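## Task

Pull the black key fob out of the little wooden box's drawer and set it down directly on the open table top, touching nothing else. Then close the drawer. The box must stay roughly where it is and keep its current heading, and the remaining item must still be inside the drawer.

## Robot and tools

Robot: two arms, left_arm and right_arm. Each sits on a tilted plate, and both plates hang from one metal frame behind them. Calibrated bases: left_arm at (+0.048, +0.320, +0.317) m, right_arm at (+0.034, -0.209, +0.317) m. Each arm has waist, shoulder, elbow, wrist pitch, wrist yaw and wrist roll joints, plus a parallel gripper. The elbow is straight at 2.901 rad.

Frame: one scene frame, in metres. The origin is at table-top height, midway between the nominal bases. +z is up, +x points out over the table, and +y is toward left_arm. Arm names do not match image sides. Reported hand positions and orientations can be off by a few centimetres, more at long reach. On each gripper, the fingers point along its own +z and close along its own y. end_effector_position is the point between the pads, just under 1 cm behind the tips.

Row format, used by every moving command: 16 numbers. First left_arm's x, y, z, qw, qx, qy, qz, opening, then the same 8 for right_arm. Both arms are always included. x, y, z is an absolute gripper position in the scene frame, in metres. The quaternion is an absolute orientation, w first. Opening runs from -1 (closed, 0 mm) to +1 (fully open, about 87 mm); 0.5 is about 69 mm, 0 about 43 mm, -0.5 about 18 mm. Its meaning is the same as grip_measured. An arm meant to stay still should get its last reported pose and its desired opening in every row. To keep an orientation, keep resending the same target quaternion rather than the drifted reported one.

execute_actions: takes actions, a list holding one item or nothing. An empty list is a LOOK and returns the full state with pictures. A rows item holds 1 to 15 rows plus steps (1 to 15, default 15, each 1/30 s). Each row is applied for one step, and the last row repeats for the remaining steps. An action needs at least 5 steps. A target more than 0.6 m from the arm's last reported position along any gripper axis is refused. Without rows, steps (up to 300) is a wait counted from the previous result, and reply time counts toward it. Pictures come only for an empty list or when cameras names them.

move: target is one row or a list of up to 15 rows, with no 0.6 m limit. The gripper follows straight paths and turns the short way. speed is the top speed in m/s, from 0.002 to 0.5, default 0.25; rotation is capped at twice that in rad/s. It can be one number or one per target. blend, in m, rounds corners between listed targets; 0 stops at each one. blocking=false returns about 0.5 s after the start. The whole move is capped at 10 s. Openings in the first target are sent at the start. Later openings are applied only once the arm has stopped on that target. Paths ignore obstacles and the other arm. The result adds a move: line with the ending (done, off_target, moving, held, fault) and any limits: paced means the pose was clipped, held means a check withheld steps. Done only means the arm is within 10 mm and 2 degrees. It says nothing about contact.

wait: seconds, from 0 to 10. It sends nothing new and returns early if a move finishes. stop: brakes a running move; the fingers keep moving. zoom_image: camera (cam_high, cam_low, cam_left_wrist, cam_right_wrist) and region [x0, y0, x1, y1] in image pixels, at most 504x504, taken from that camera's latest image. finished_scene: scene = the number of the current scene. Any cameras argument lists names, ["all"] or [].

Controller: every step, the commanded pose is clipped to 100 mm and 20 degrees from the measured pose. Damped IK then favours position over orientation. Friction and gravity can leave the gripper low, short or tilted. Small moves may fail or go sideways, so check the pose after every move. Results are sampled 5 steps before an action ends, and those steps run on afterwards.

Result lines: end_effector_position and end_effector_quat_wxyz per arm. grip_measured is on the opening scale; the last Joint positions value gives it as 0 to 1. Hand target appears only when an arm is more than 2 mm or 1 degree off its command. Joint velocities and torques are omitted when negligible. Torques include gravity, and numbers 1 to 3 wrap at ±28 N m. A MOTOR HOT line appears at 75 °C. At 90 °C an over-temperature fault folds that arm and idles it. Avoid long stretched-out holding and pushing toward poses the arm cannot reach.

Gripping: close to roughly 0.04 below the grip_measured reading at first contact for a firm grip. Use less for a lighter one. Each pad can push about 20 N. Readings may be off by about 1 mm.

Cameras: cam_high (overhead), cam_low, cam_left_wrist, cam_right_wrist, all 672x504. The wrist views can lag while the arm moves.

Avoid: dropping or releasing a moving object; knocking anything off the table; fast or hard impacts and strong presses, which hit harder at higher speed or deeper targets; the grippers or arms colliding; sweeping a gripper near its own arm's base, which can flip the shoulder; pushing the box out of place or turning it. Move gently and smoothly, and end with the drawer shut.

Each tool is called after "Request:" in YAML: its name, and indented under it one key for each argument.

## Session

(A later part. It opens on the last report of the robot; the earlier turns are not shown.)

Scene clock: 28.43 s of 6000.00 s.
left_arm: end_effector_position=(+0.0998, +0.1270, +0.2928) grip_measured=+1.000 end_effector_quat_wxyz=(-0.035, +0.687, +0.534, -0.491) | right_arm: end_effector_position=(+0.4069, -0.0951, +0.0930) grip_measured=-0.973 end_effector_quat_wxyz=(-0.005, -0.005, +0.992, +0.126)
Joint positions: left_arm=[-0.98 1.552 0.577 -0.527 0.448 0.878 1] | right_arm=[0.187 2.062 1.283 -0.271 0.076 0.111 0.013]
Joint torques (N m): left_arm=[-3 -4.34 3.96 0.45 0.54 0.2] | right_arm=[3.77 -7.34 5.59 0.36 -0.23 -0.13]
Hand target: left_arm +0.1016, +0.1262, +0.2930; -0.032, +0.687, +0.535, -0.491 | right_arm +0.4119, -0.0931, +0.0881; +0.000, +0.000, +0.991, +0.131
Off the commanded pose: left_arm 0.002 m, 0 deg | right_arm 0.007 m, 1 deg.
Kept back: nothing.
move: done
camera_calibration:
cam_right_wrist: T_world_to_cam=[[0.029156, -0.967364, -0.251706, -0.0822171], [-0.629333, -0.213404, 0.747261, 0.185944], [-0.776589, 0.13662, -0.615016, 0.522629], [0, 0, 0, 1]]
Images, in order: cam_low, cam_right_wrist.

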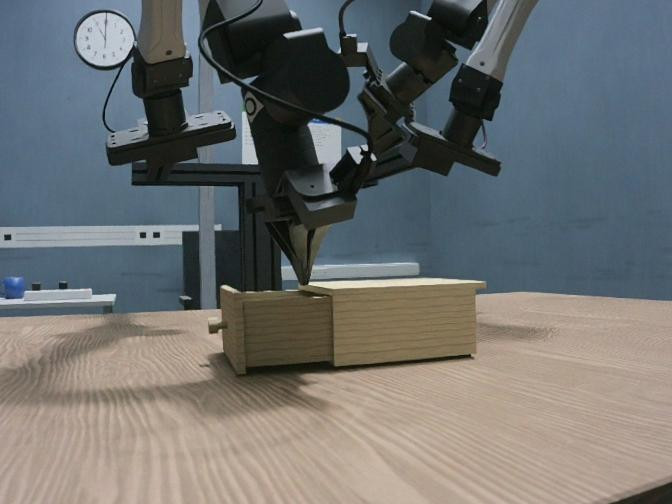

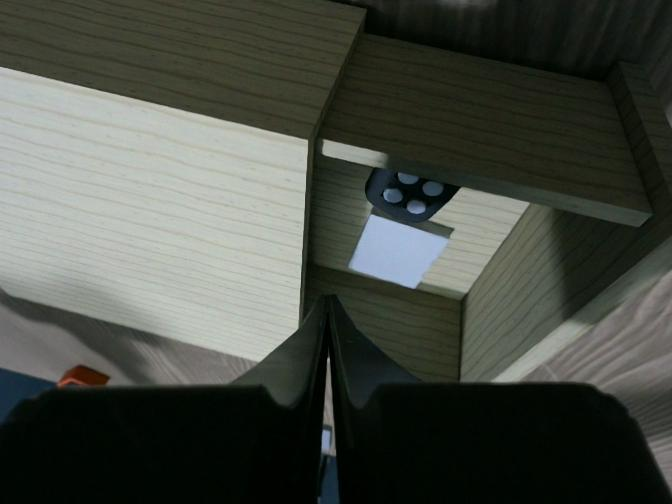

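Request:
move:
  target:
    - [0.1015, 0.1262, 0.2930, -0.032, 0.687, 0.535, -0.491, 1, 0.412, -0.095, 0.072, 0, 0, 0.9914, 0.1305, -1]
    - [0.1015, 0.1262, 0.2930, -0.032, 0.687, 0.535, -0.491, 1, 0.412, -0.086, 0.045, 0, 0, 0.9914, 0.1305, -1]
  speed: 0.07
  blend: [0.01,0]
  cameras: ["cam_low","cam_right_wrist"]

Scene clock: 29.90 s of 6000.00 s.
left_arm: end_effector_position=(+0.0998, +0.1270, +0.2928) grip_measured=+1.000 end_effector_quat_wxyz=(-0.035, +0.687, +0.534, -0.491) | right_arm: end_effector_position=(+0.4055, -0.0903, +0.0521) grip_measured=-0.973 end_effector_quat_wxyz=(-0.010, +0.001, +0.992, +0.123)
Joint positions: left_arm=[-0.98 1.552 0.577 -0.527 0.448 0.878 1] | right_arm=[0.167 2.201 1.349 -0.207 0.072 0.107 0.013]
Joint torques (N m): left_arm=[-2.99 -4.3 3.96 0.44 0.53 0.21] | right_arm=[4.3 -7.16 5.2 0.49 -0.29 -0.26]
Hand target: left_arm +0.1016, +0.1262, +0.2930; -0.032, +0.687, +0.535, -0.491 | right_arm +0.4118, -0.0862, +0.0454; +0.000, +0.000, +0.991, +0.130
Off the commanded pose: left_arm 0.002 m, 0 deg | right_arm 0.011 m, 1 deg.
Kept back: nothing.
move: off_target (right_arm); blend cut to 0.0081 m at target 1
camera_calibration:
cam_right_wrist: T_world_to_cam=[[0.0168309, -0.969246, -0.245518, -0.0833412], [-0.62225, -0.20236, 0.756212, 0.214328], [-0.782638, 0.140045, -0.606519, 0.49812], [0, 0, 0, 1]]
Images, in order: cam_low, cam_right_wrist.

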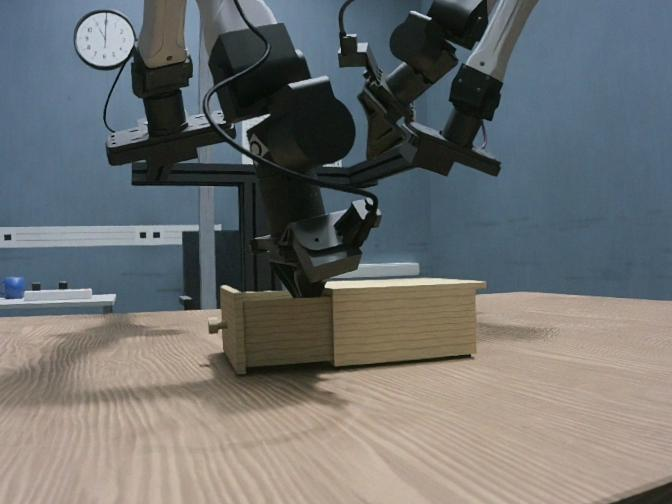

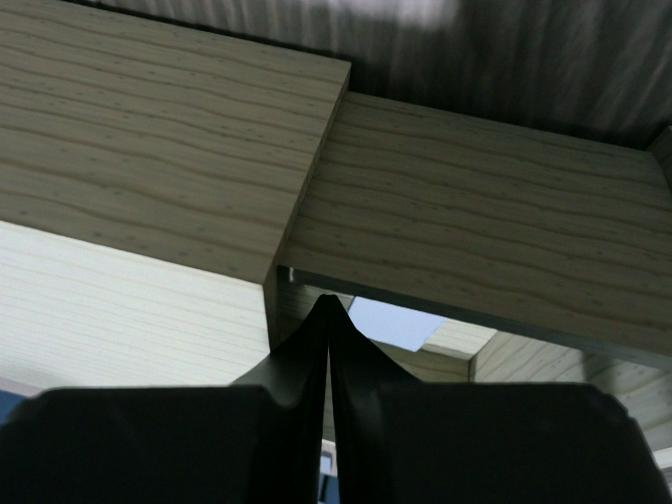

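Request:
move:
  target:
    - [0.1015, 0.1262, 0.2930, -0.032, 0.687, 0.535, -0.491, 1, 0.412, -0.0775, 0.021, 0, 0, 0.9914, 0.1305, -1]
  speed: 0.06
  cameras: ["cam_low","cam_right_wrist"]

Scene clock: 30.83 s of 6000.00 s.
left_arm: end_effector_position=(+0.0998, +0.1270, +0.2928) grip_measured=+1.000 end_effector_quat_wxyz=(-0.035, +0.687, +0.534, -0.491) | right_arm: end_effector_position=(+0.4069, -0.0956, +0.0346) grip_measured=-0.974 end_effector_quat_wxyz=(-0.014, +0.005, +0.994, +0.105)
Joint positions: left_arm=[-0.98 1.552 0.577 -0.527 0.448 0.878 1] | right_arm=[0.155 2.26 1.395 -0.203 0.1 0.107 0.013]
Joint torques (N m): left_arm=[-2.97 -4.3 3.97 0.45 0.54 0.22] | right_arm=[5.68 -5.35 5.49 0.77 -0.55 -0.24]
Hand target: left_arm +0.1016, +0.1262, +0.2930; -0.032, +0.687, +0.535, -0.491 | right_arm +0.4112, -0.0781, +0.0228; +0.000, +0.000, +0.991, +0.130
Off the commanded pose: left_arm 0.002 m, 0 deg | right_arm 0.023 m, 3 deg.
Kept back: nothing.
move: off_target (right_arm)
camera_calibration:
cam_right_wrist: T_world_to_cam=[[0.00814384, -0.977415, -0.211171, -0.0912493], [-0.617181, -0.171069, 0.768, 0.227884], [-0.786779, 0.124076, -0.604635, 0.489338], [0, 0, 0, 1]]
Images, in order: cam_low, cam_right_wrist.

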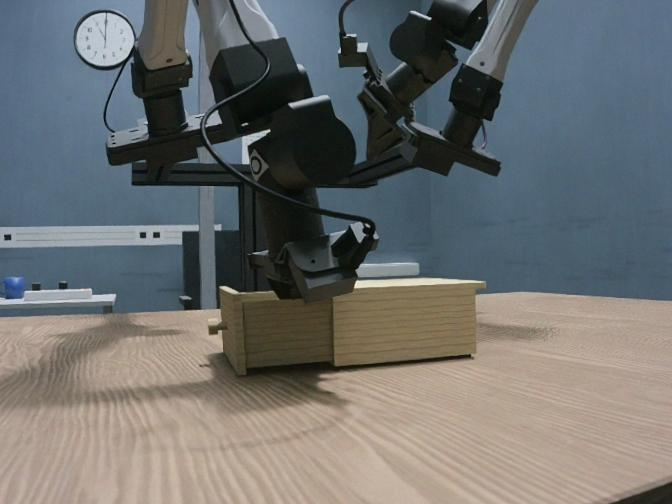

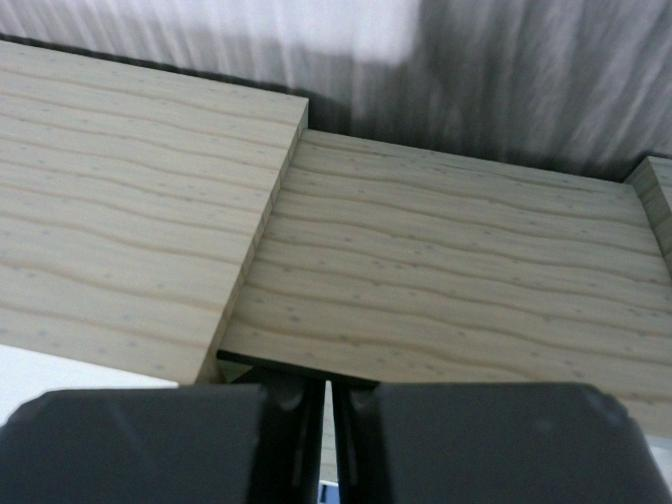

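Request:
move:
  target:
    - [0.1015, 0.1262, 0.2930, -0.032, 0.687, 0.535, -0.491, 1, 0.411, -0.096, 0.034, 0, 0, 0.9945, 0.1045, -1]
    - [0.1015, 0.1262, 0.2930, -0.032, 0.687, 0.535, -0.491, 1, 0.411, -0.108, 0.034, 0, 0, 0.9945, 0.1045, -1]
  speed: 0.05
  cameras: ["cam_low","cam_right_wrist","cam_high"]

Scene clock: 33.60 s of 6000.00 s.
left_arm: end_effector_position=(+0.0998, +0.1270, +0.2928) grip_measured=+1.000 end_effector_quat_wxyz=(-0.035, +0.687, +0.534, -0.491) | right_arm: end_effector_position=(+0.4029, -0.1009, +0.0322) grip_measured=-0.974 end_effector_quat_wxyz=(-0.014, -0.004, +0.995, +0.102)
Joint positions: left_arm=[-0.98 1.552 0.577 -0.527 0.448 0.878 1] | right_arm=[0.147 2.258 1.376 -0.188 0.103 0.083 0.013]
Joint torques (N m): left_arm=[-3 -4.31 4.01 0.43 0.55 0.21] | right_arm=[2.74 -10.52 2.3 0.4 -0.19 -0.3]
Hand target: left_arm +0.1016, +0.1262, +0.2930; -0.032, +0.687, +0.535, -0.491 | right_arm +0.4109, -0.1080, +0.0340; +0.000, +0.000, +0.995, +0.104
Off the commanded pose: left_arm 0.002 m, 0 deg | right_arm 0.011 m, 2 deg.
Kept back: nothing.
move: off_target (right_arm)
camera_calibration:
cam_right_wrist: T_world_to_cam=[[0.0255218, -0.978372, -0.205272, -0.104171], [-0.615948, -0.177121, 0.767617, 0.225284], [-0.787374, 0.106846, -0.607146, 0.484027], [0, 0, 0, 1]]
Images, in order: cam_high, cam_low, cam_right_wrist.

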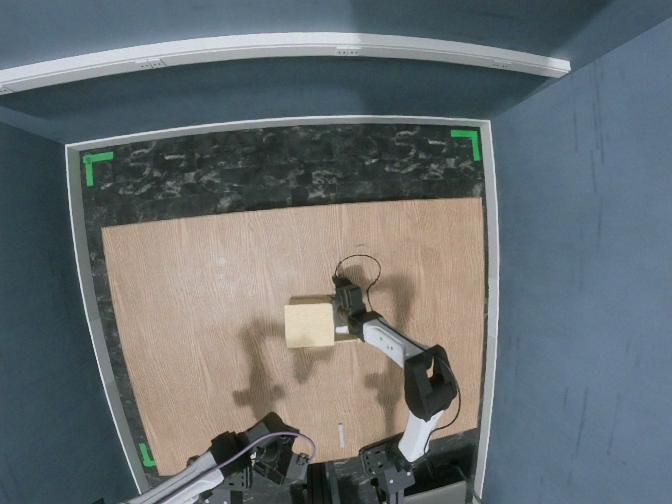

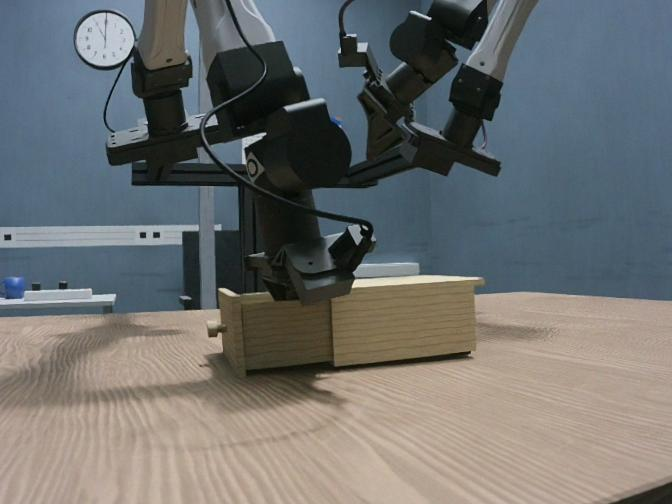

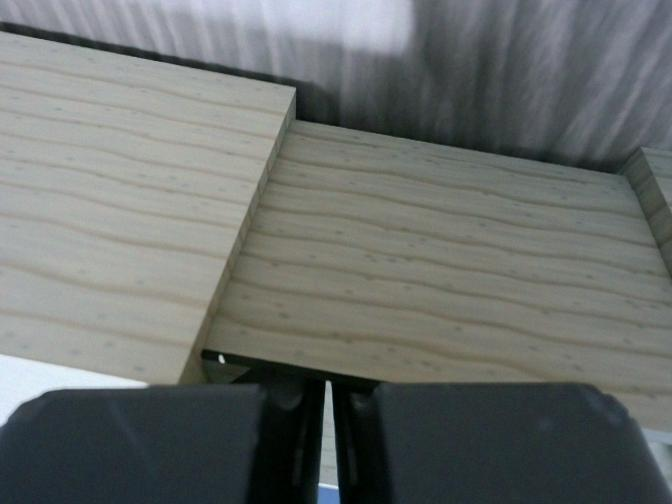

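Request:
move:
  target:
    - [0.1015, 0.1262, 0.2930, -0.032, 0.687, 0.535, -0.491, 1, 0.412, -0.120, 0.036, 0, 0, 0.9945, 0.1045, -1]
  speed: 0.05
  cameras: []

Request:
move:
  target:
    - [0.1015, 0.1262, 0.2930, -0.032, 0.687, 0.535, -0.491, 1, 0.420, -0.118, 0.070, 0, 0, 0.9945, 0.1045, -1]
    - [0.1015, 0.1262, 0.2930, -0.032, 0.687, 0.535, -0.491, 1, 0.415, -0.14, 0.16, 0, 0, 0.9962, 0.087, -1]
  speed: [0.08,0.2]
  blend: [0.02,0]

Scene clock: 34.53 s of 6000.00 s.
Off the commanded pose: left_arm 0.002 m, 0 deg | right_arm 0.021 m, 3 deg.
Kept back: nothing.
move: off_target (right_arm)

Scene clock: 36.07 s of 6000.00 s.
left_arm: end_effector_position=(+0.0998, +0.1270, +0.2928) grip_measured=+1.000 end_effector_quat_wxyz=(-0.035, +0.687, +0.534, -0.491) | right_arm: end_effector_position=(+0.4125, -0.1401, +0.1494) grip_measured=-0.974 end_effector_quat_wxyz=(-0.008, -0.001, +0.996, +0.089)
Joint positions: left_arm=[-0.98 1.552 0.577 -0.527 0.448 0.878 1] | right_arm=[0.153 1.864 1.26 -0.455 0.133 0.091 0.013]
Joint torques (N m): left_arm=[-2.99 -4.31 4.01 0.44 0.53 0.21] | right_arm=[4.75 -11.19 3.99 0.04 -0.02 -0.03]
Hand target: left_arm +0.1016, +0.1262, +0.2930; -0.032, +0.687, +0.535, -0.491 | right_arm +0.4150, -0.1399, +0.1598; +0.000, +0.000, +0.996, +0.087
Off the commanded pose: left_arm 0.002 m, 0 deg | right_arm 0.011 m, 1 deg.
Kept back: nothing.
move: off_target (right_arm); blend cut to 0.0175 m at target 1
camera_calibration:
cam_right_wrist: T_world_to_cam=[[0.0218742, -0.983624, -0.178903, -0.121927], [-0.62613, -0.152984, 0.764564, 0.142329], [-0.779412, 0.095292, -0.619222, 0.563808], [0, 0, 0, 1]]

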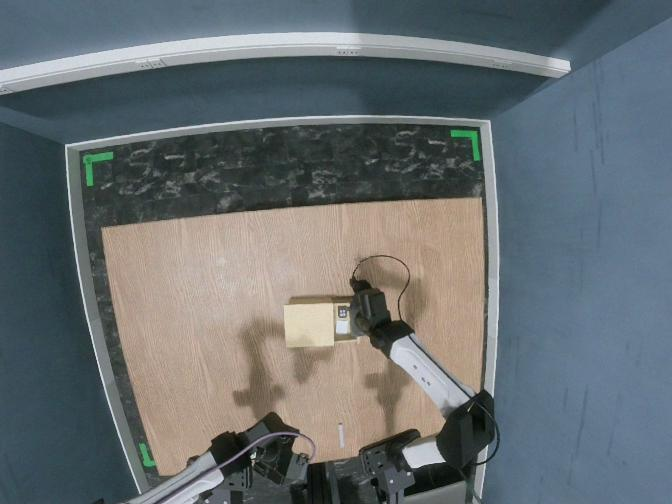

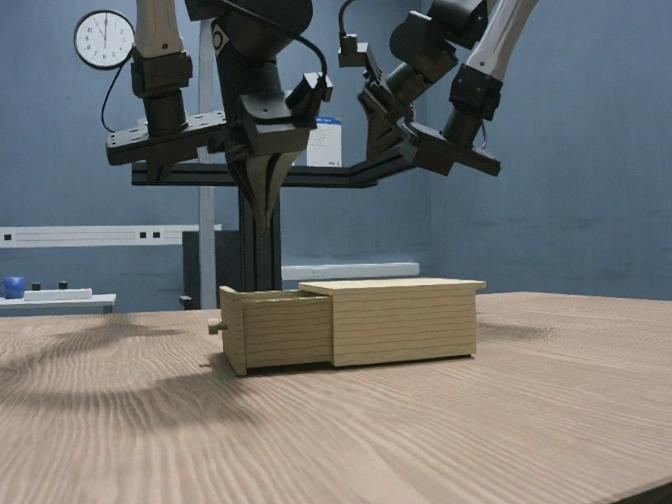

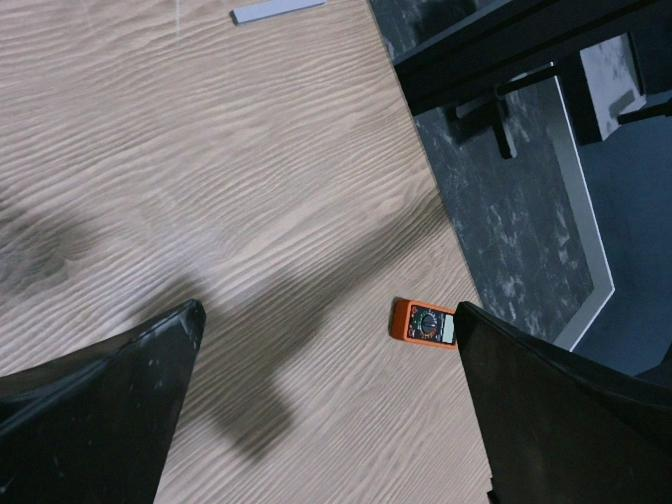

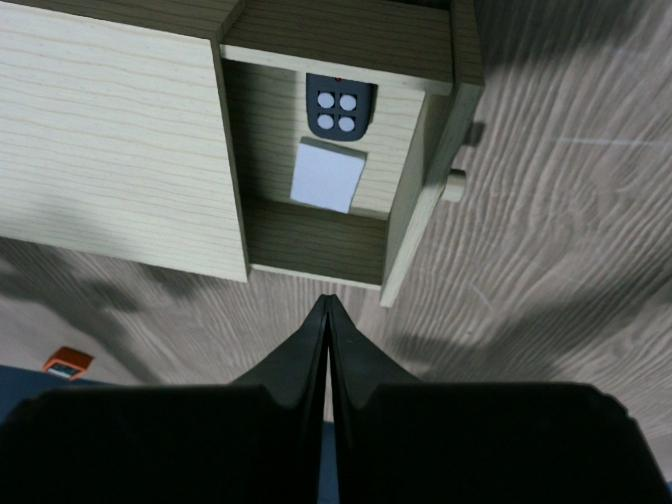

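Request:
zoom_image:
  camera: "cam_low"
  region: [190, 60, 360, 240]

Request:
zoom_image:
  camera: "cam_right_wrist"
  region: [190, 0, 500, 310]

Scaled by 2.800 from the camera's 672x504 image, which has a finer 960x720 frame.

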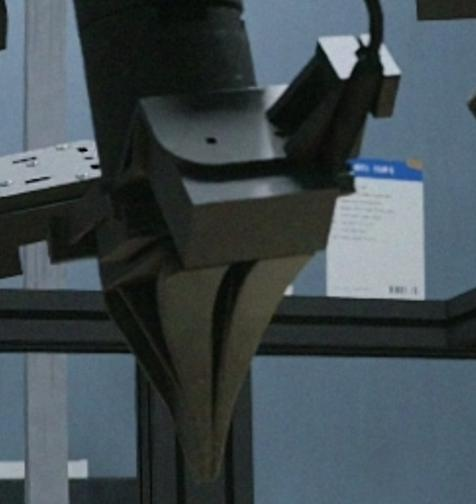

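Scaled by 1.626 from the camera's 672x504 image, which has a finer 960x720 frame.

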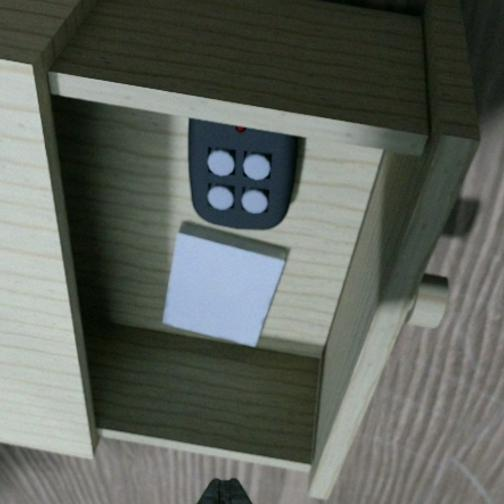

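Request:
move:
  target:
    - [0.1015, 0.1262, 0.2930, -0.032, 0.687, 0.535, -0.491, 1, 0.415, -0.125, 0.16, 0, 0.1357, 0.9908, 0, -0.05]
  speed: 0.2
  cameras: ["cam_low","cam_right_wrist"]

Request:
zoom_image:
  camera: "cam_low"
  region: [190, 60, 360, 240]

Scene clock: 40.10 s of 6000.00 s.
left_arm: end_effector_position=(+0.0998, +0.1270, +0.2928) grip_measured=+1.000 end_effector_quat_wxyz=(-0.035, +0.687, +0.534, -0.491) | right_arm: end_effector_position=(+0.4113, -0.1283, +0.1584) grip_measured=-0.050 end_effector_quat_wxyz=(-0.002, +0.135, +0.991, +0.003)
Joint positions: left_arm=[-0.98 1.552 0.577 -0.527 0.448 0.878 1] | right_arm=[0.243 1.864 1.268 -0.495 0.347 0.449 0.475]
Joint torques (N m): left_arm=[-2.92 -4.33 4.01 0.43 0.53 0.21] | right_arm=[5.16 -7.91 6.87 0 0.16 -0.07]
Hand target: left_arm +0.1016, +0.1262, +0.2930; -0.032, +0.687, +0.535, -0.491 | right_arm +0.4150, -0.1249, +0.1601; +0.000, +0.136, +0.991, +0.000
Off the commanded pose: left_arm 0.002 m, 0 deg | right_arm 0.005 m, 0 deg.
Kept back: nothing.
move: done
camera_calibration:
cam_right_wrist: T_world_to_cam=[[-0.247032, -0.968979, -0.0074411, -0.0233175], [-0.615956, 0.151095, 0.773155, 0.169942], [-0.748046, 0.195578, -0.634174, 0.569635], [0, 0, 0, 1]]
Images, in order: cam_low, cam_right_wrist.

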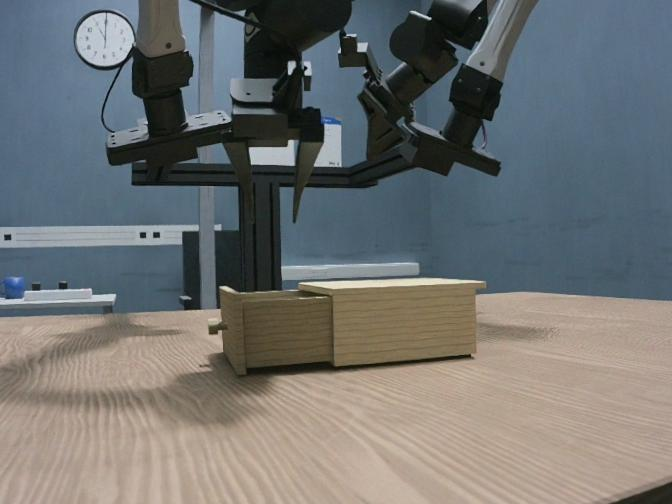

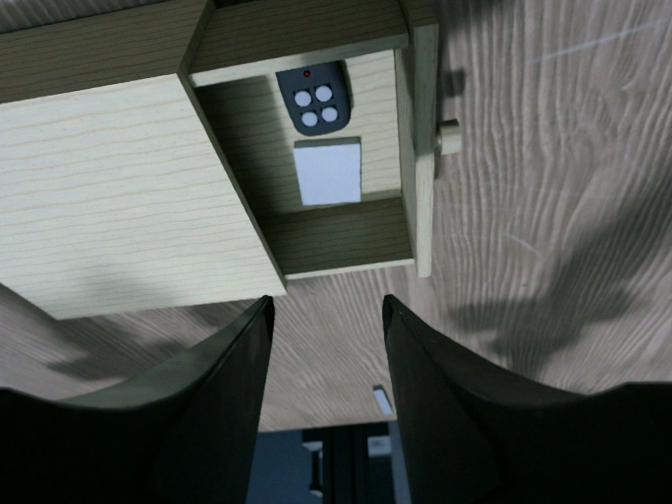

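Scaled by 2.800 from the camera's 672x504 image, which has a finer 960x720 frame.

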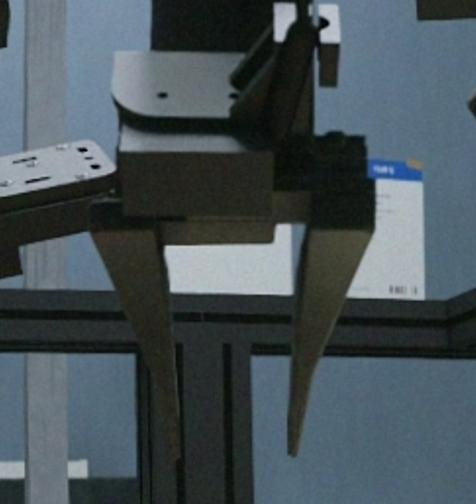

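Request:
zoom_image:
  camera: "cam_low"
  region: [215, 130, 335, 230]

Scaled by 4.200 from the camera's 672x504 image, which has a finer 960x720 frame.

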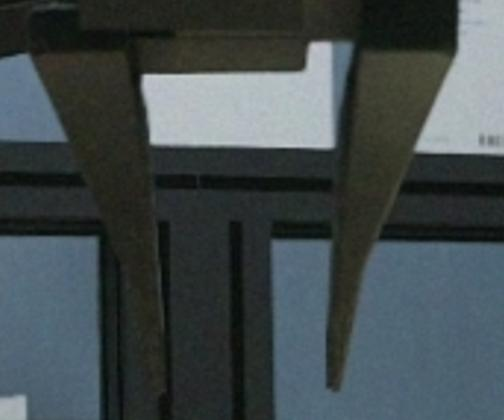

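Request:
move:
  target:
    - [0.1015, 0.1262, 0.2930, -0.032, 0.687, 0.535, -0.491, 1, 0.420, -0.1195, 0.13, 0, 0.0349, 0.9994, 0, -0.09]
    - [0.1015, 0.1262, 0.2930, -0.032, 0.687, 0.535, -0.491, 1, 0.420, -0.1195, 0.095, 0, 0.0349, 0.9994, 0, -0.09]
  speed: [0.2,0.1]
  blend: [0.01,0]
  cameras: ["cam_low","cam_right_wrist"]

Scene clock: 46.63 s of 6000.00 s.
left_arm: end_effector_position=(+0.0998, +0.1270, +0.2928) grip_measured=+1.000 end_effector_quat_wxyz=(-0.035, +0.687, +0.534, -0.491) | right_arm: end_effector_position=(+0.4143, -0.1175, +0.1012) grip_measured=-0.090 end_effector_quat_wxyz=(-0.005, +0.032, +0.999, +0.000)
Joint positions: left_arm=[-0.98 1.552 0.577 -0.527 0.448 0.878 1] | right_arm=[0.238 2.066 1.345 -0.376 0.351 0.242 0.455]
Joint torques (N m): left_arm=[-2.95 -4.34 3.99 0.44 0.53 0.21] | right_arm=[3.51 -7.62 5.86 0.25 -0.03 -0.25]
Hand target: left_arm +0.1016, +0.1262, +0.2930; -0.032, +0.687, +0.535, -0.491 | right_arm +0.4199, -0.1197, +0.0952; +0.000, +0.035, +0.999, +0.000
Off the commanded pose: left_arm 0.002 m, 0 deg | right_arm 0.009 m, 1 deg.
Kept back: nothing.
move: done
camera_calibration:
cam_right_wrist: T_world_to_cam=[[-0.0442272, -0.999021, -0.00131223, -0.100728], [-0.630387, 0.0268886, 0.775815, 0.205482], [-0.77502, 0.0351394, -0.630959, 0.52551], [0, 0, 0, 1]]
Images, in order: cam_low, cam_right_wrist.

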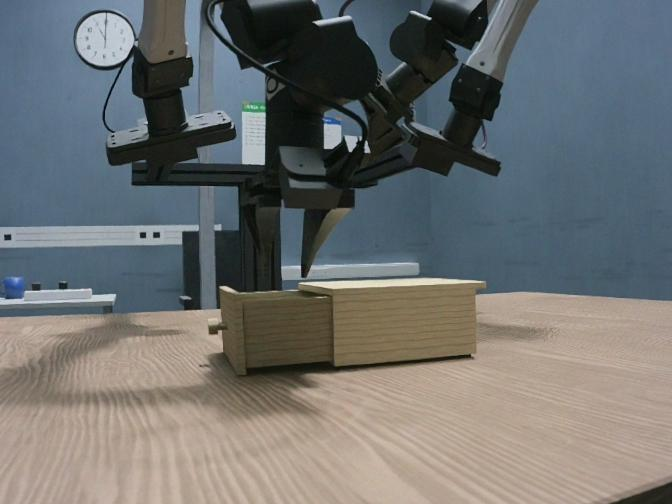

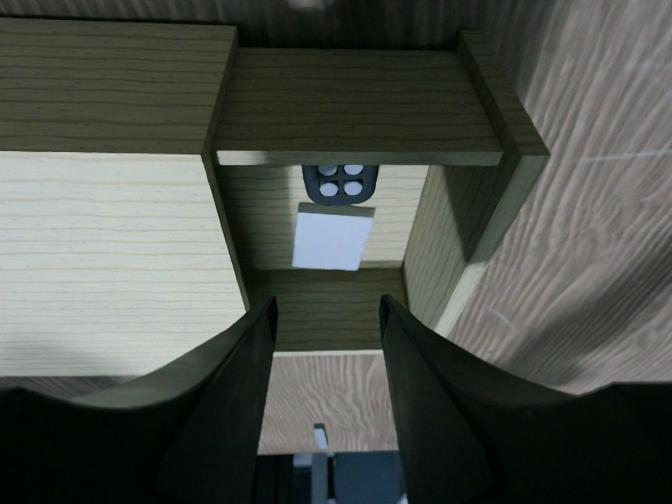

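Request:
move:
  target: [0.1015, 0.1262, 0.2930, -0.032, 0.687, 0.535, -0.491, 1, 0.421, -0.1250, 0.062, 0, 0.0349, 0.9994, 0, -0.09]
  speed: 0.08
  cameras: ["cam_low","cam_right_wrist"]

Scene clock: 48.33 s of 6000.00 s.
left_arm: end_effector_position=(+0.0998, +0.1270, +0.2928) grip_measured=+1.000 end_effector_quat_wxyz=(-0.035, +0.687, +0.534, -0.491) | right_arm: end_effector_position=(+0.4167, -0.1241, +0.0687) grip_measured=-0.090 end_effector_quat_wxyz=(-0.003, +0.033, +0.999, -0.003)
Joint positions: left_arm=[-0.98 1.552 0.577 -0.527 0.448 0.878 1] | right_arm=[0.198 2.157 1.379 -0.305 0.338 0.205 0.455]
Joint torques (N m): left_arm=[-3 -4.3 3.96 0.44 0.53 0.21] | right_arm=[3.49 -7.57 5.45 0.27 -0.07 -0.3]
Hand target: left_arm +0.1016, +0.1262, +0.2930; -0.032, +0.687, +0.535, -0.491 | right_arm +0.4207, -0.1250, +0.0621; +0.000, +0.035, +0.999, +0.000
Off the commanded pose: left_arm 0.002 m, 0 deg | right_arm 0.008 m, 1 deg.
Kept back: nothing.
move: done
camera_calibration:
cam_right_wrist: T_world_to_cam=[[-0.0461165, -0.998925, 0.00464998, -0.10688], [-0.632093, 0.0327852, 0.774198, 0.233976], [-0.773519, 0.0327641, -0.632926, 0.506384], [0, 0, 0, 1]]
Images, in order: cam_low, cam_right_wrist.

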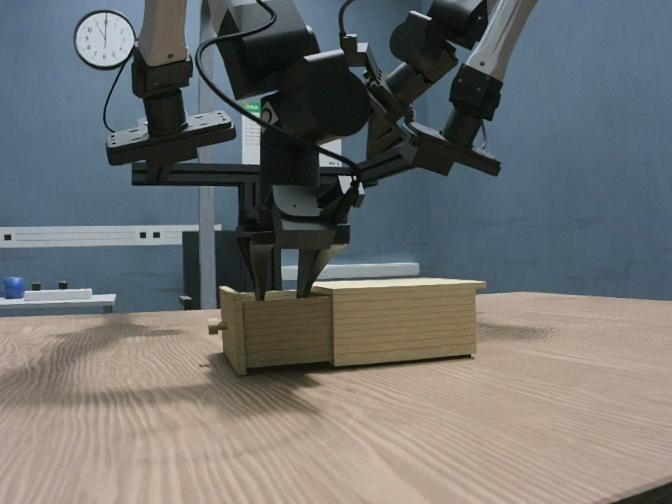

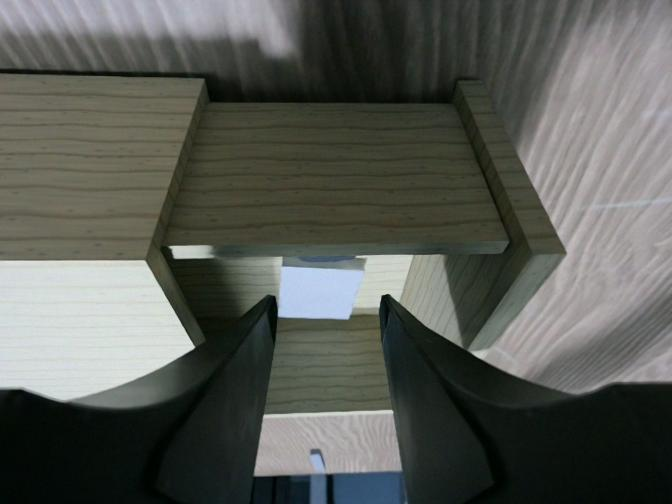

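Request:
move:
  target: [0.1015, 0.1262, 0.2930, -0.032, 0.687, 0.535, -0.491, 1, 0.421, -0.1243, 0.045, 0, 0.0349, 0.9994, 0, -0.09]
  speed: 0.05
  cameras: ["cam_low","cam_right_wrist"]

Scene clock: 49.47 s of 6000.00 s.
left_arm: end_effector_position=(+0.0998, +0.1270, +0.2928) grip_measured=+1.000 end_effector_quat_wxyz=(-0.035, +0.687, +0.534, -0.491) | right_arm: end_effector_position=(+0.4176, -0.1227, +0.0523) grip_measured=-0.090 end_effector_quat_wxyz=(-0.003, +0.033, +0.999, -0.003)
Joint positions: left_arm=[-0.98 1.552 0.577 -0.527 0.448 0.878 1] | right_arm=[0.188 2.21 1.405 -0.273 0.333 0.195 0.455]
Joint torques (N m): left_arm=[-3 -4.29 3.96 0.44 0.54 0.21] | right_arm=[3.43 -7.54 5.19 0.31 -0.07 -0.27]
Hand target: left_arm +0.1016, +0.1262, +0.2930; -0.032, +0.687, +0.535, -0.491 | right_arm +0.4208, -0.1244, +0.0452; +0.000, +0.035, +0.999, +0.000
Off the commanded pose: left_arm 0.002 m, 0 deg | right_arm 0.008 m, 0 deg.
Kept back: nothing.
move: done
camera_calibration:
cam_right_wrist: T_world_to_cam=[[-0.0453324, -0.998965, 0.00366927, -0.105656], [-0.633427, 0.0315844, 0.773158, 0.247601], [-0.772474, 0.0327249, -0.634203, 0.496239], [0, 0, 0, 1]]
Images, in order: cam_low, cam_right_wrist.

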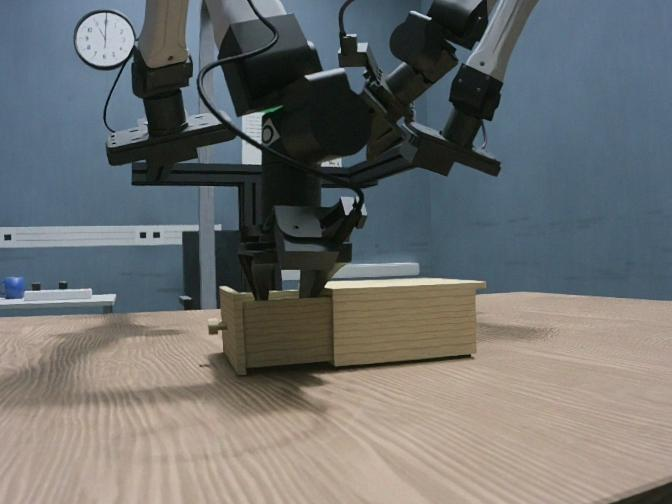

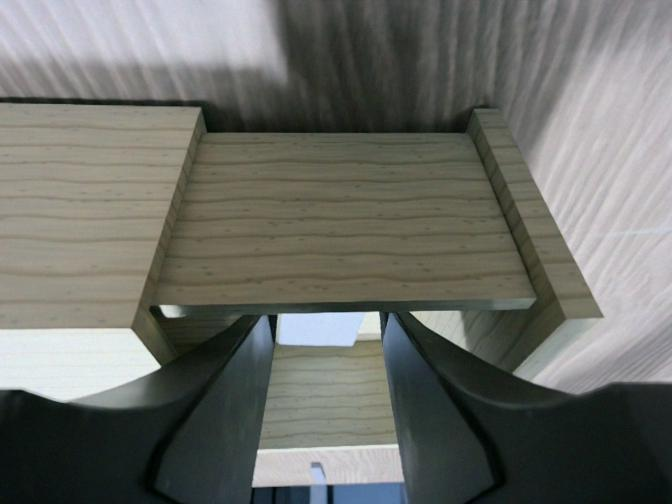

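Request:
move:
  target: [0.1015, 0.1262, 0.2930, -0.032, 0.687, 0.535, -0.491, 1, 0.420, -0.1247, 0.031, 0, 0.0349, 0.9994, 0, -0.09]
  speed: 0.04
  cameras: ["cam_low","cam_right_wrist"]

Scene clock: 50.40 s of 6000.00 s.
left_arm: end_effector_position=(+0.0998, +0.1270, +0.2928) grip_measured=+1.000 end_effector_quat_wxyz=(-0.035, +0.687, +0.534, -0.491) | right_arm: end_effector_position=(+0.4150, -0.1238, +0.0393) grip_measured=-0.090 end_effector_quat_wxyz=(-0.006, +0.032, +0.999, -0.004)
Joint positions: left_arm=[-0.98 1.552 0.577 -0.527 0.448 0.878 1] | right_arm=[0.177 2.249 1.42 -0.252 0.329 0.185 0.455]
Joint torques (N m): left_arm=[-2.97 -4.31 3.95 0.45 0.54 0.22] | right_arm=[3.37 -7.47 5.44 0.39 -0.08 -0.24]
Hand target: left_arm +0.1016, +0.1262, +0.2930; -0.032, +0.687, +0.535, -0.491 | right_arm +0.4197, -0.1248, +0.0313; +0.000, +0.035, +0.999, +0.000
Off the commanded pose: left_arm 0.002 m, 0 deg | right_arm 0.010 m, 1 deg.
Kept back: nothing.
move: done
camera_calibration:
cam_right_wrist: T_world_to_cam=[[-0.0435159, -0.999036, 0.00574461, -0.107647], [-0.628639, 0.0318503, 0.777045, 0.253969], [-0.776479, 0.0302026, -0.629419, 0.487203], [0, 0, 0, 1]]
Images, in order: cam_low, cam_right_wrist.

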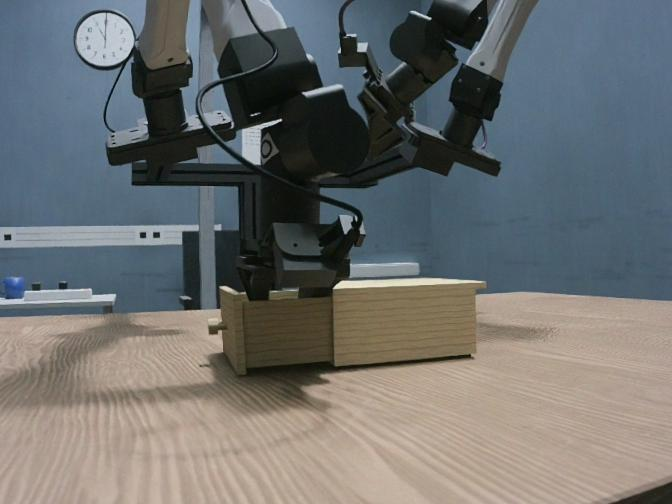

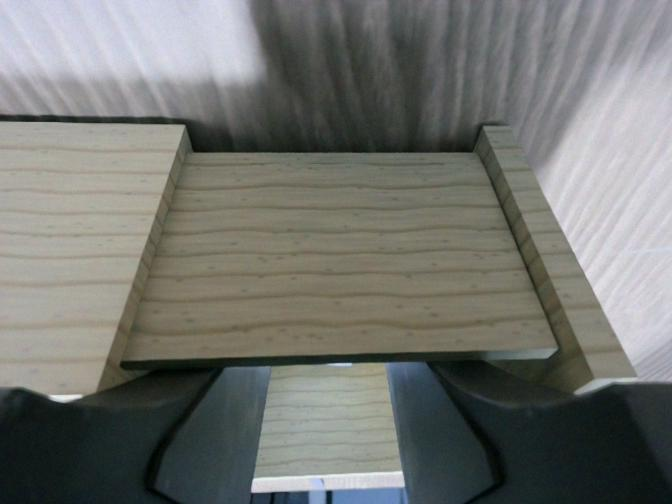

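Request:
move:
  target:
    - [0.1015, 0.1262, 0.2930, -0.032, 0.687, 0.535, -0.491, 1, 0.420, -0.1235, 0.0275, 0, 0.0349, 0.9994, 0, -0.09]
    - [0.1015, 0.1262, 0.2930, -0.032, 0.687, 0.535, -0.491, 1, 0.420, -0.1235, 0.0275, 0, 0.0349, 0.9994, 0, -0.26]
  speed: 0.04
  cameras: ["cam_low","cam_right_wrist"]

Scene clock: 51.83 s of 6000.00 s.
left_arm: end_effector_position=(+0.0998, +0.1270, +0.2928) grip_measured=+1.000 end_effector_quat_wxyz=(-0.035, +0.687, +0.534, -0.491) | right_arm: end_effector_position=(+0.4143, -0.1229, +0.0376) grip_measured=-0.260 end_effector_quat_wxyz=(-0.008, +0.030, +1.000, -0.002)
Joint positions: left_arm=[-0.98 1.552 0.577 -0.527 0.448 0.878 1] | right_arm=[0.177 2.256 1.425 -0.253 0.326 0.182 0.37]
Joint torques (N m): left_arm=[-2.93 -4.34 3.99 0.45 0.54 0.2] | right_arm=[3.58 -7.16 5.5 0.41 -0.08 -0.21]
Hand target: left_arm +0.1016, +0.1262, +0.2930; -0.032, +0.687, +0.535, -0.491 | right_arm +0.4198, -0.1237, +0.0280; +0.000, +0.035, +0.999, +0.000
Off the commanded pose: left_arm 0.002 m, 0 deg | right_arm 0.012 m, 1 deg.
Kept back: nothing.
move: off_target (right_arm); target 2's new opening was sent with right_arm's hand 0.012 m and 1 deg from that target
camera_calibration:
cam_right_wrist: T_world_to_cam=[[-0.0397849, -0.999203, 0.00320997, -0.108199], [-0.625935, 0.0274264, 0.779393, 0.253103], [-0.77886, 0.0289988, -0.626527, 0.486297], [0, 0, 0, 1]]
Images, in order: cam_low, cam_right_wrist.

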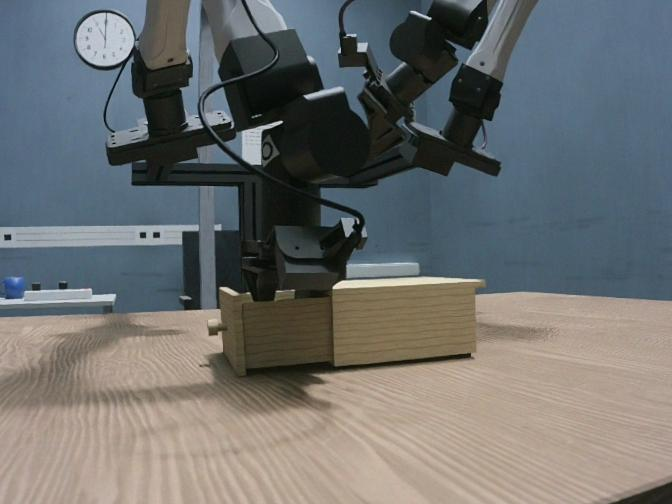

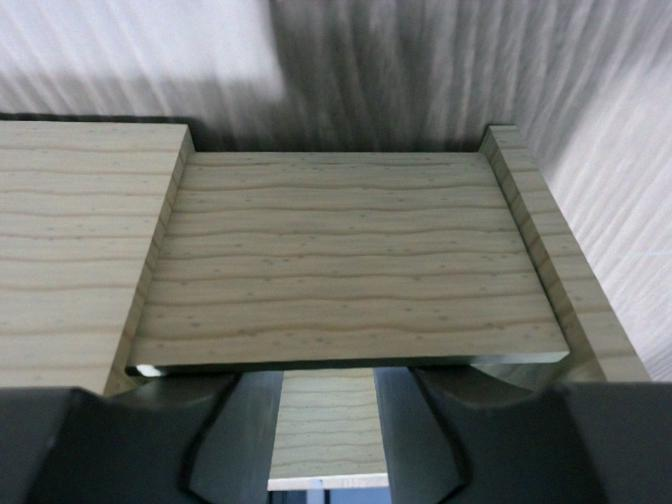

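Request:
move:
  target:
    - [0.1015, 0.1262, 0.2930, -0.032, 0.687, 0.535, -0.491, 1, 0.420, -0.1235, 0.030, 0, 0.0349, 0.9994, 0, -0.13]
    - [0.1015, 0.1262, 0.2930, -0.032, 0.687, 0.535, -0.491, 1, 0.420, -0.1235, 0.020, 0, 0.0349, 0.9994, 0, -0.13]
  speed: 0.03
  cameras: ["cam_low","cam_right_wrist"]

Scene clock: 53.63 s of 6000.00 s.
left_arm: end_effector_position=(+0.0998, +0.1270, +0.2928) grip_measured=+1.000 end_effector_quat_wxyz=(-0.035, +0.687, +0.534, -0.491) | right_arm: end_effector_position=(+0.4138, -0.1233, +0.0360) grip_measured=-0.130 end_effector_quat_wxyz=(-0.011, +0.028, +1.000, -0.003)
Joint positions: left_arm=[-0.98 1.552 0.577 -0.527 0.448 0.878 1] | right_arm=[0.176 2.265 1.436 -0.263 0.326 0.179 0.435]
Joint torques (N m): left_arm=[-3 -4.3 3.96 0.44 0.53 0.21] | right_arm=[3.17 -6.12 5.65 0.6 -0.11 -0.21]
Hand target: left_arm +0.1016, +0.1262, +0.2930; -0.032, +0.687, +0.535, -0.491 | right_arm +0.4196, -0.1239, +0.0211; +0.000, +0.035, +0.999, +0.000
Off the commanded pose: left_arm 0.002 m, 0 deg | right_arm 0.017 m, 2 deg.
Kept back: nothing.
move: off_target (right_arm)
camera_calibration:
cam_right_wrist: T_world_to_cam=[[-0.035932, -0.999341, 0.00505751, -0.110309], [-0.620146, 0.0262657, 0.784047, 0.251279], [-0.783663, 0.025036, -0.620681, 0.486186], [0, 0, 0, 1]]
Images, in order: cam_low, cam_right_wrist.

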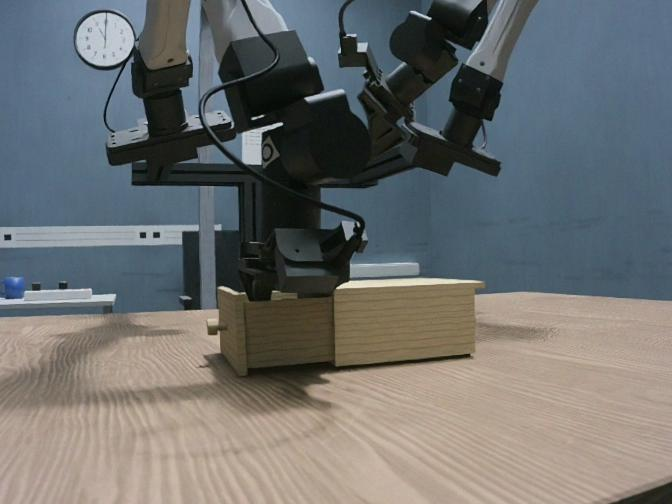

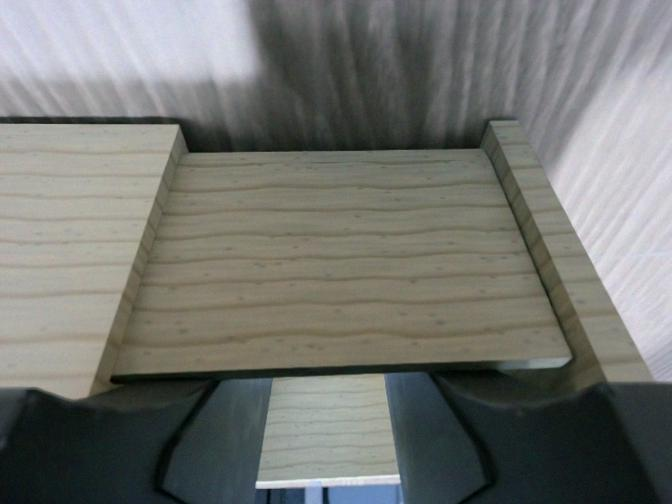

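Request:
move:
  target:
    - [0.1015, 0.1262, 0.2930, -0.032, 0.687, 0.535, -0.491, 1, 0.420, -0.1235, 0.022, 0, 0.0349, 0.9994, 0, -0.36]
  speed: 0.03
  cameras: ["cam_low","cam_right_wrist"]

Scene clock: 54.63 s of 6000.00 s.
left_arm: end_effector_position=(+0.0998, +0.1270, +0.2928) grip_measured=+1.000 end_effector_quat_wxyz=(-0.035, +0.687, +0.534, -0.491) | right_arm: end_effector_position=(+0.4131, -0.1221, +0.0371) grip_measured=-0.359 end_effector_quat_wxyz=(-0.015, +0.026, +1.000, +0.000)
Joint positions: left_arm=[-0.98 1.552 0.577 -0.527 0.448 0.878 1] | right_arm=[0.177 2.265 1.441 -0.275 0.319 0.177 0.32]
Joint torques (N m): left_arm=[-2.97 -4.3 3.99 0.44 0.53 0.2] | right_arm=[3.14 -6.56 4.88 0.68 -0.06 -0.23]
Hand target: left_arm +0.1016, +0.1262, +0.2930; -0.032, +0.687, +0.535, -0.491 | right_arm +0.4195, -0.1240, +0.0230; +0.000, +0.035, +0.999, +0.000
Off the commanded pose: left_arm 0.002 m, 0 deg | right_arm 0.017 m, 2 deg.
Kept back: nothing.
move: off_target (right_arm)
camera_calibration:
cam_right_wrist: T_world_to_cam=[[-0.0310557, -0.999517, -0.00102189, -0.110924], [-0.61473, 0.0182939, 0.788525, 0.246627], [-0.788126, 0.0251164, -0.615002, 0.487929], [0, 0, 0, 1]]
Images, in order: cam_low, cam_right_wrist.

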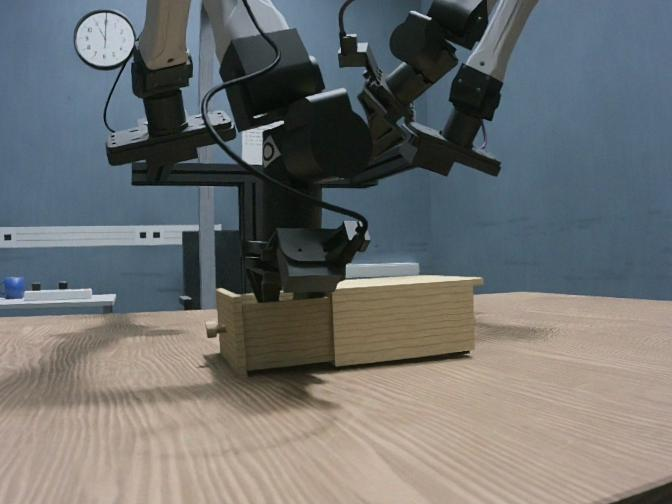

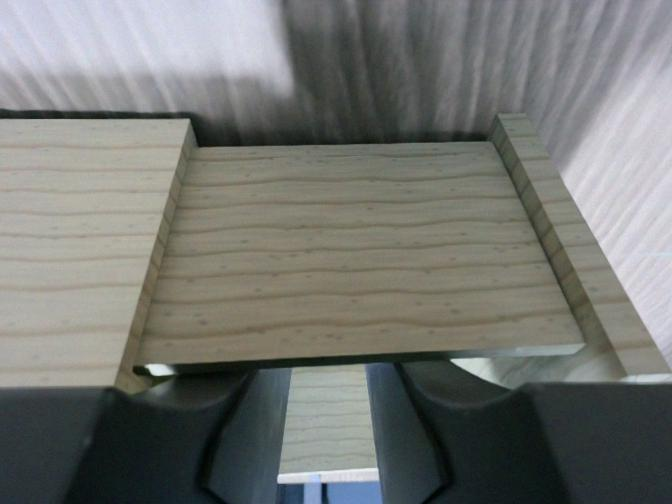

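Request:
move:
  target:
    - [0.1015, 0.1262, 0.2930, -0.032, 0.687, 0.535, -0.491, 1, 0.418, -0.1225, 0.060, 0, 0.0349, 0.9994, 0, -0.36]
    - [0.1015, 0.1262, 0.2930, -0.032, 0.687, 0.535, -0.491, 1, 0.418, -0.1225, 0.115, 0, 0.0349, 0.9994, 0, -0.09]
  speed: [0.1,0.15]
  blend: [0.01,0]
  cameras: ["cam_low","cam_right_wrist","cam_high"]

Scene clock: 57.03 s of 6000.00 s.
left_arm: end_effector_position=(+0.0998, +0.1270, +0.2928) grip_measured=+1.000 end_effector_quat_wxyz=(-0.035, +0.687, +0.534, -0.491) | right_arm: end_effector_position=(+0.4134, -0.1222, +0.1033) grip_measured=-0.090 end_effector_quat_wxyz=(-0.009, +0.032, +0.999, +0.001)
Joint positions: left_arm=[-0.98 1.552 0.577 -0.527 0.448 0.878 1] | right_arm=[0.228 2.056 1.344 -0.39 0.341 0.233 0.455]
Joint torques (N m): left_arm=[-2.96 -4.27 3.97 0.43 0.53 0.2] | right_arm=[5.55 -11.67 3.45 0.04 0.12 -0.04]
Hand target: left_arm +0.1016, +0.1262, +0.2930; -0.032, +0.687, +0.535, -0.491 | right_arm +0.4179, -0.1224, +0.1146; +0.000, +0.035, +0.999, +0.000
Off the commanded pose: left_arm 0.002 m, 0 deg | right_arm 0.013 m, 1 deg.
Kept back: nothing.
move: off_target (right_arm); target 2's new opening was sent with right_arm's hand 0.012 m and 1 deg from that target
camera_calibration:
cam_right_wrist: T_world_to_cam=[[-0.0429032, -0.999071, -0.00405679, -0.105687], [-0.623189, 0.0235875, 0.781715, 0.199395], [-0.780893, 0.0360663, -0.623622, 0.528092], [0, 0, 0, 1]]
Images, in order: cam_high, cam_low, cam_right_wrist.

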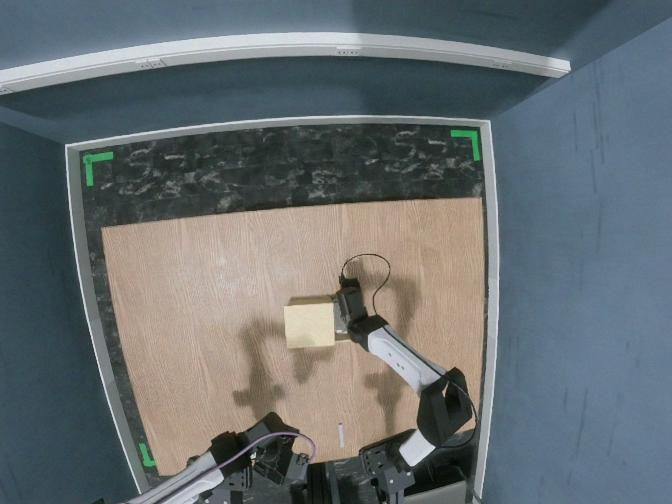

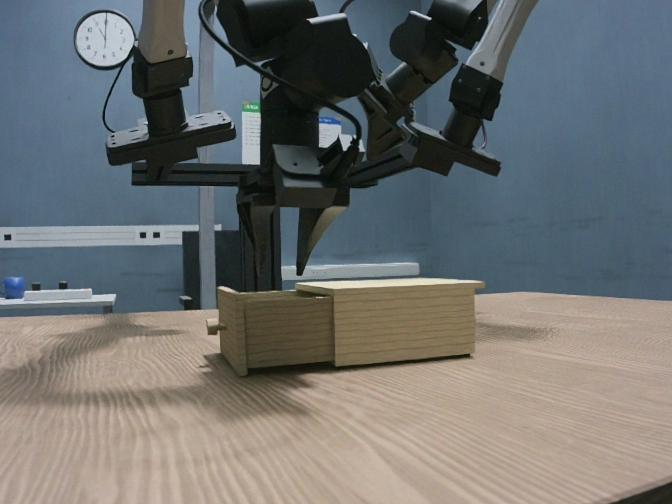

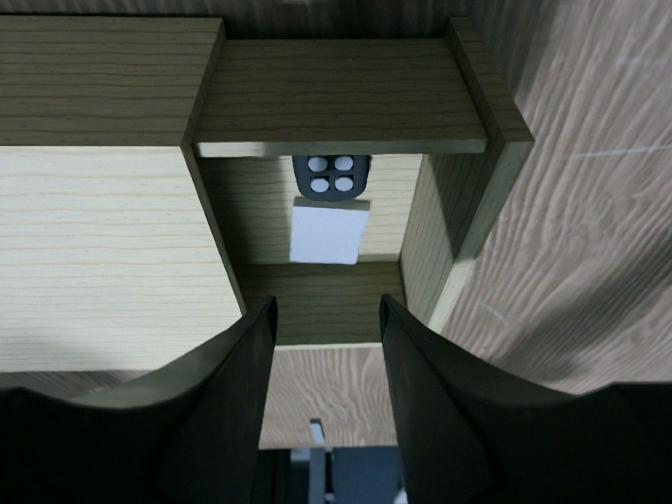

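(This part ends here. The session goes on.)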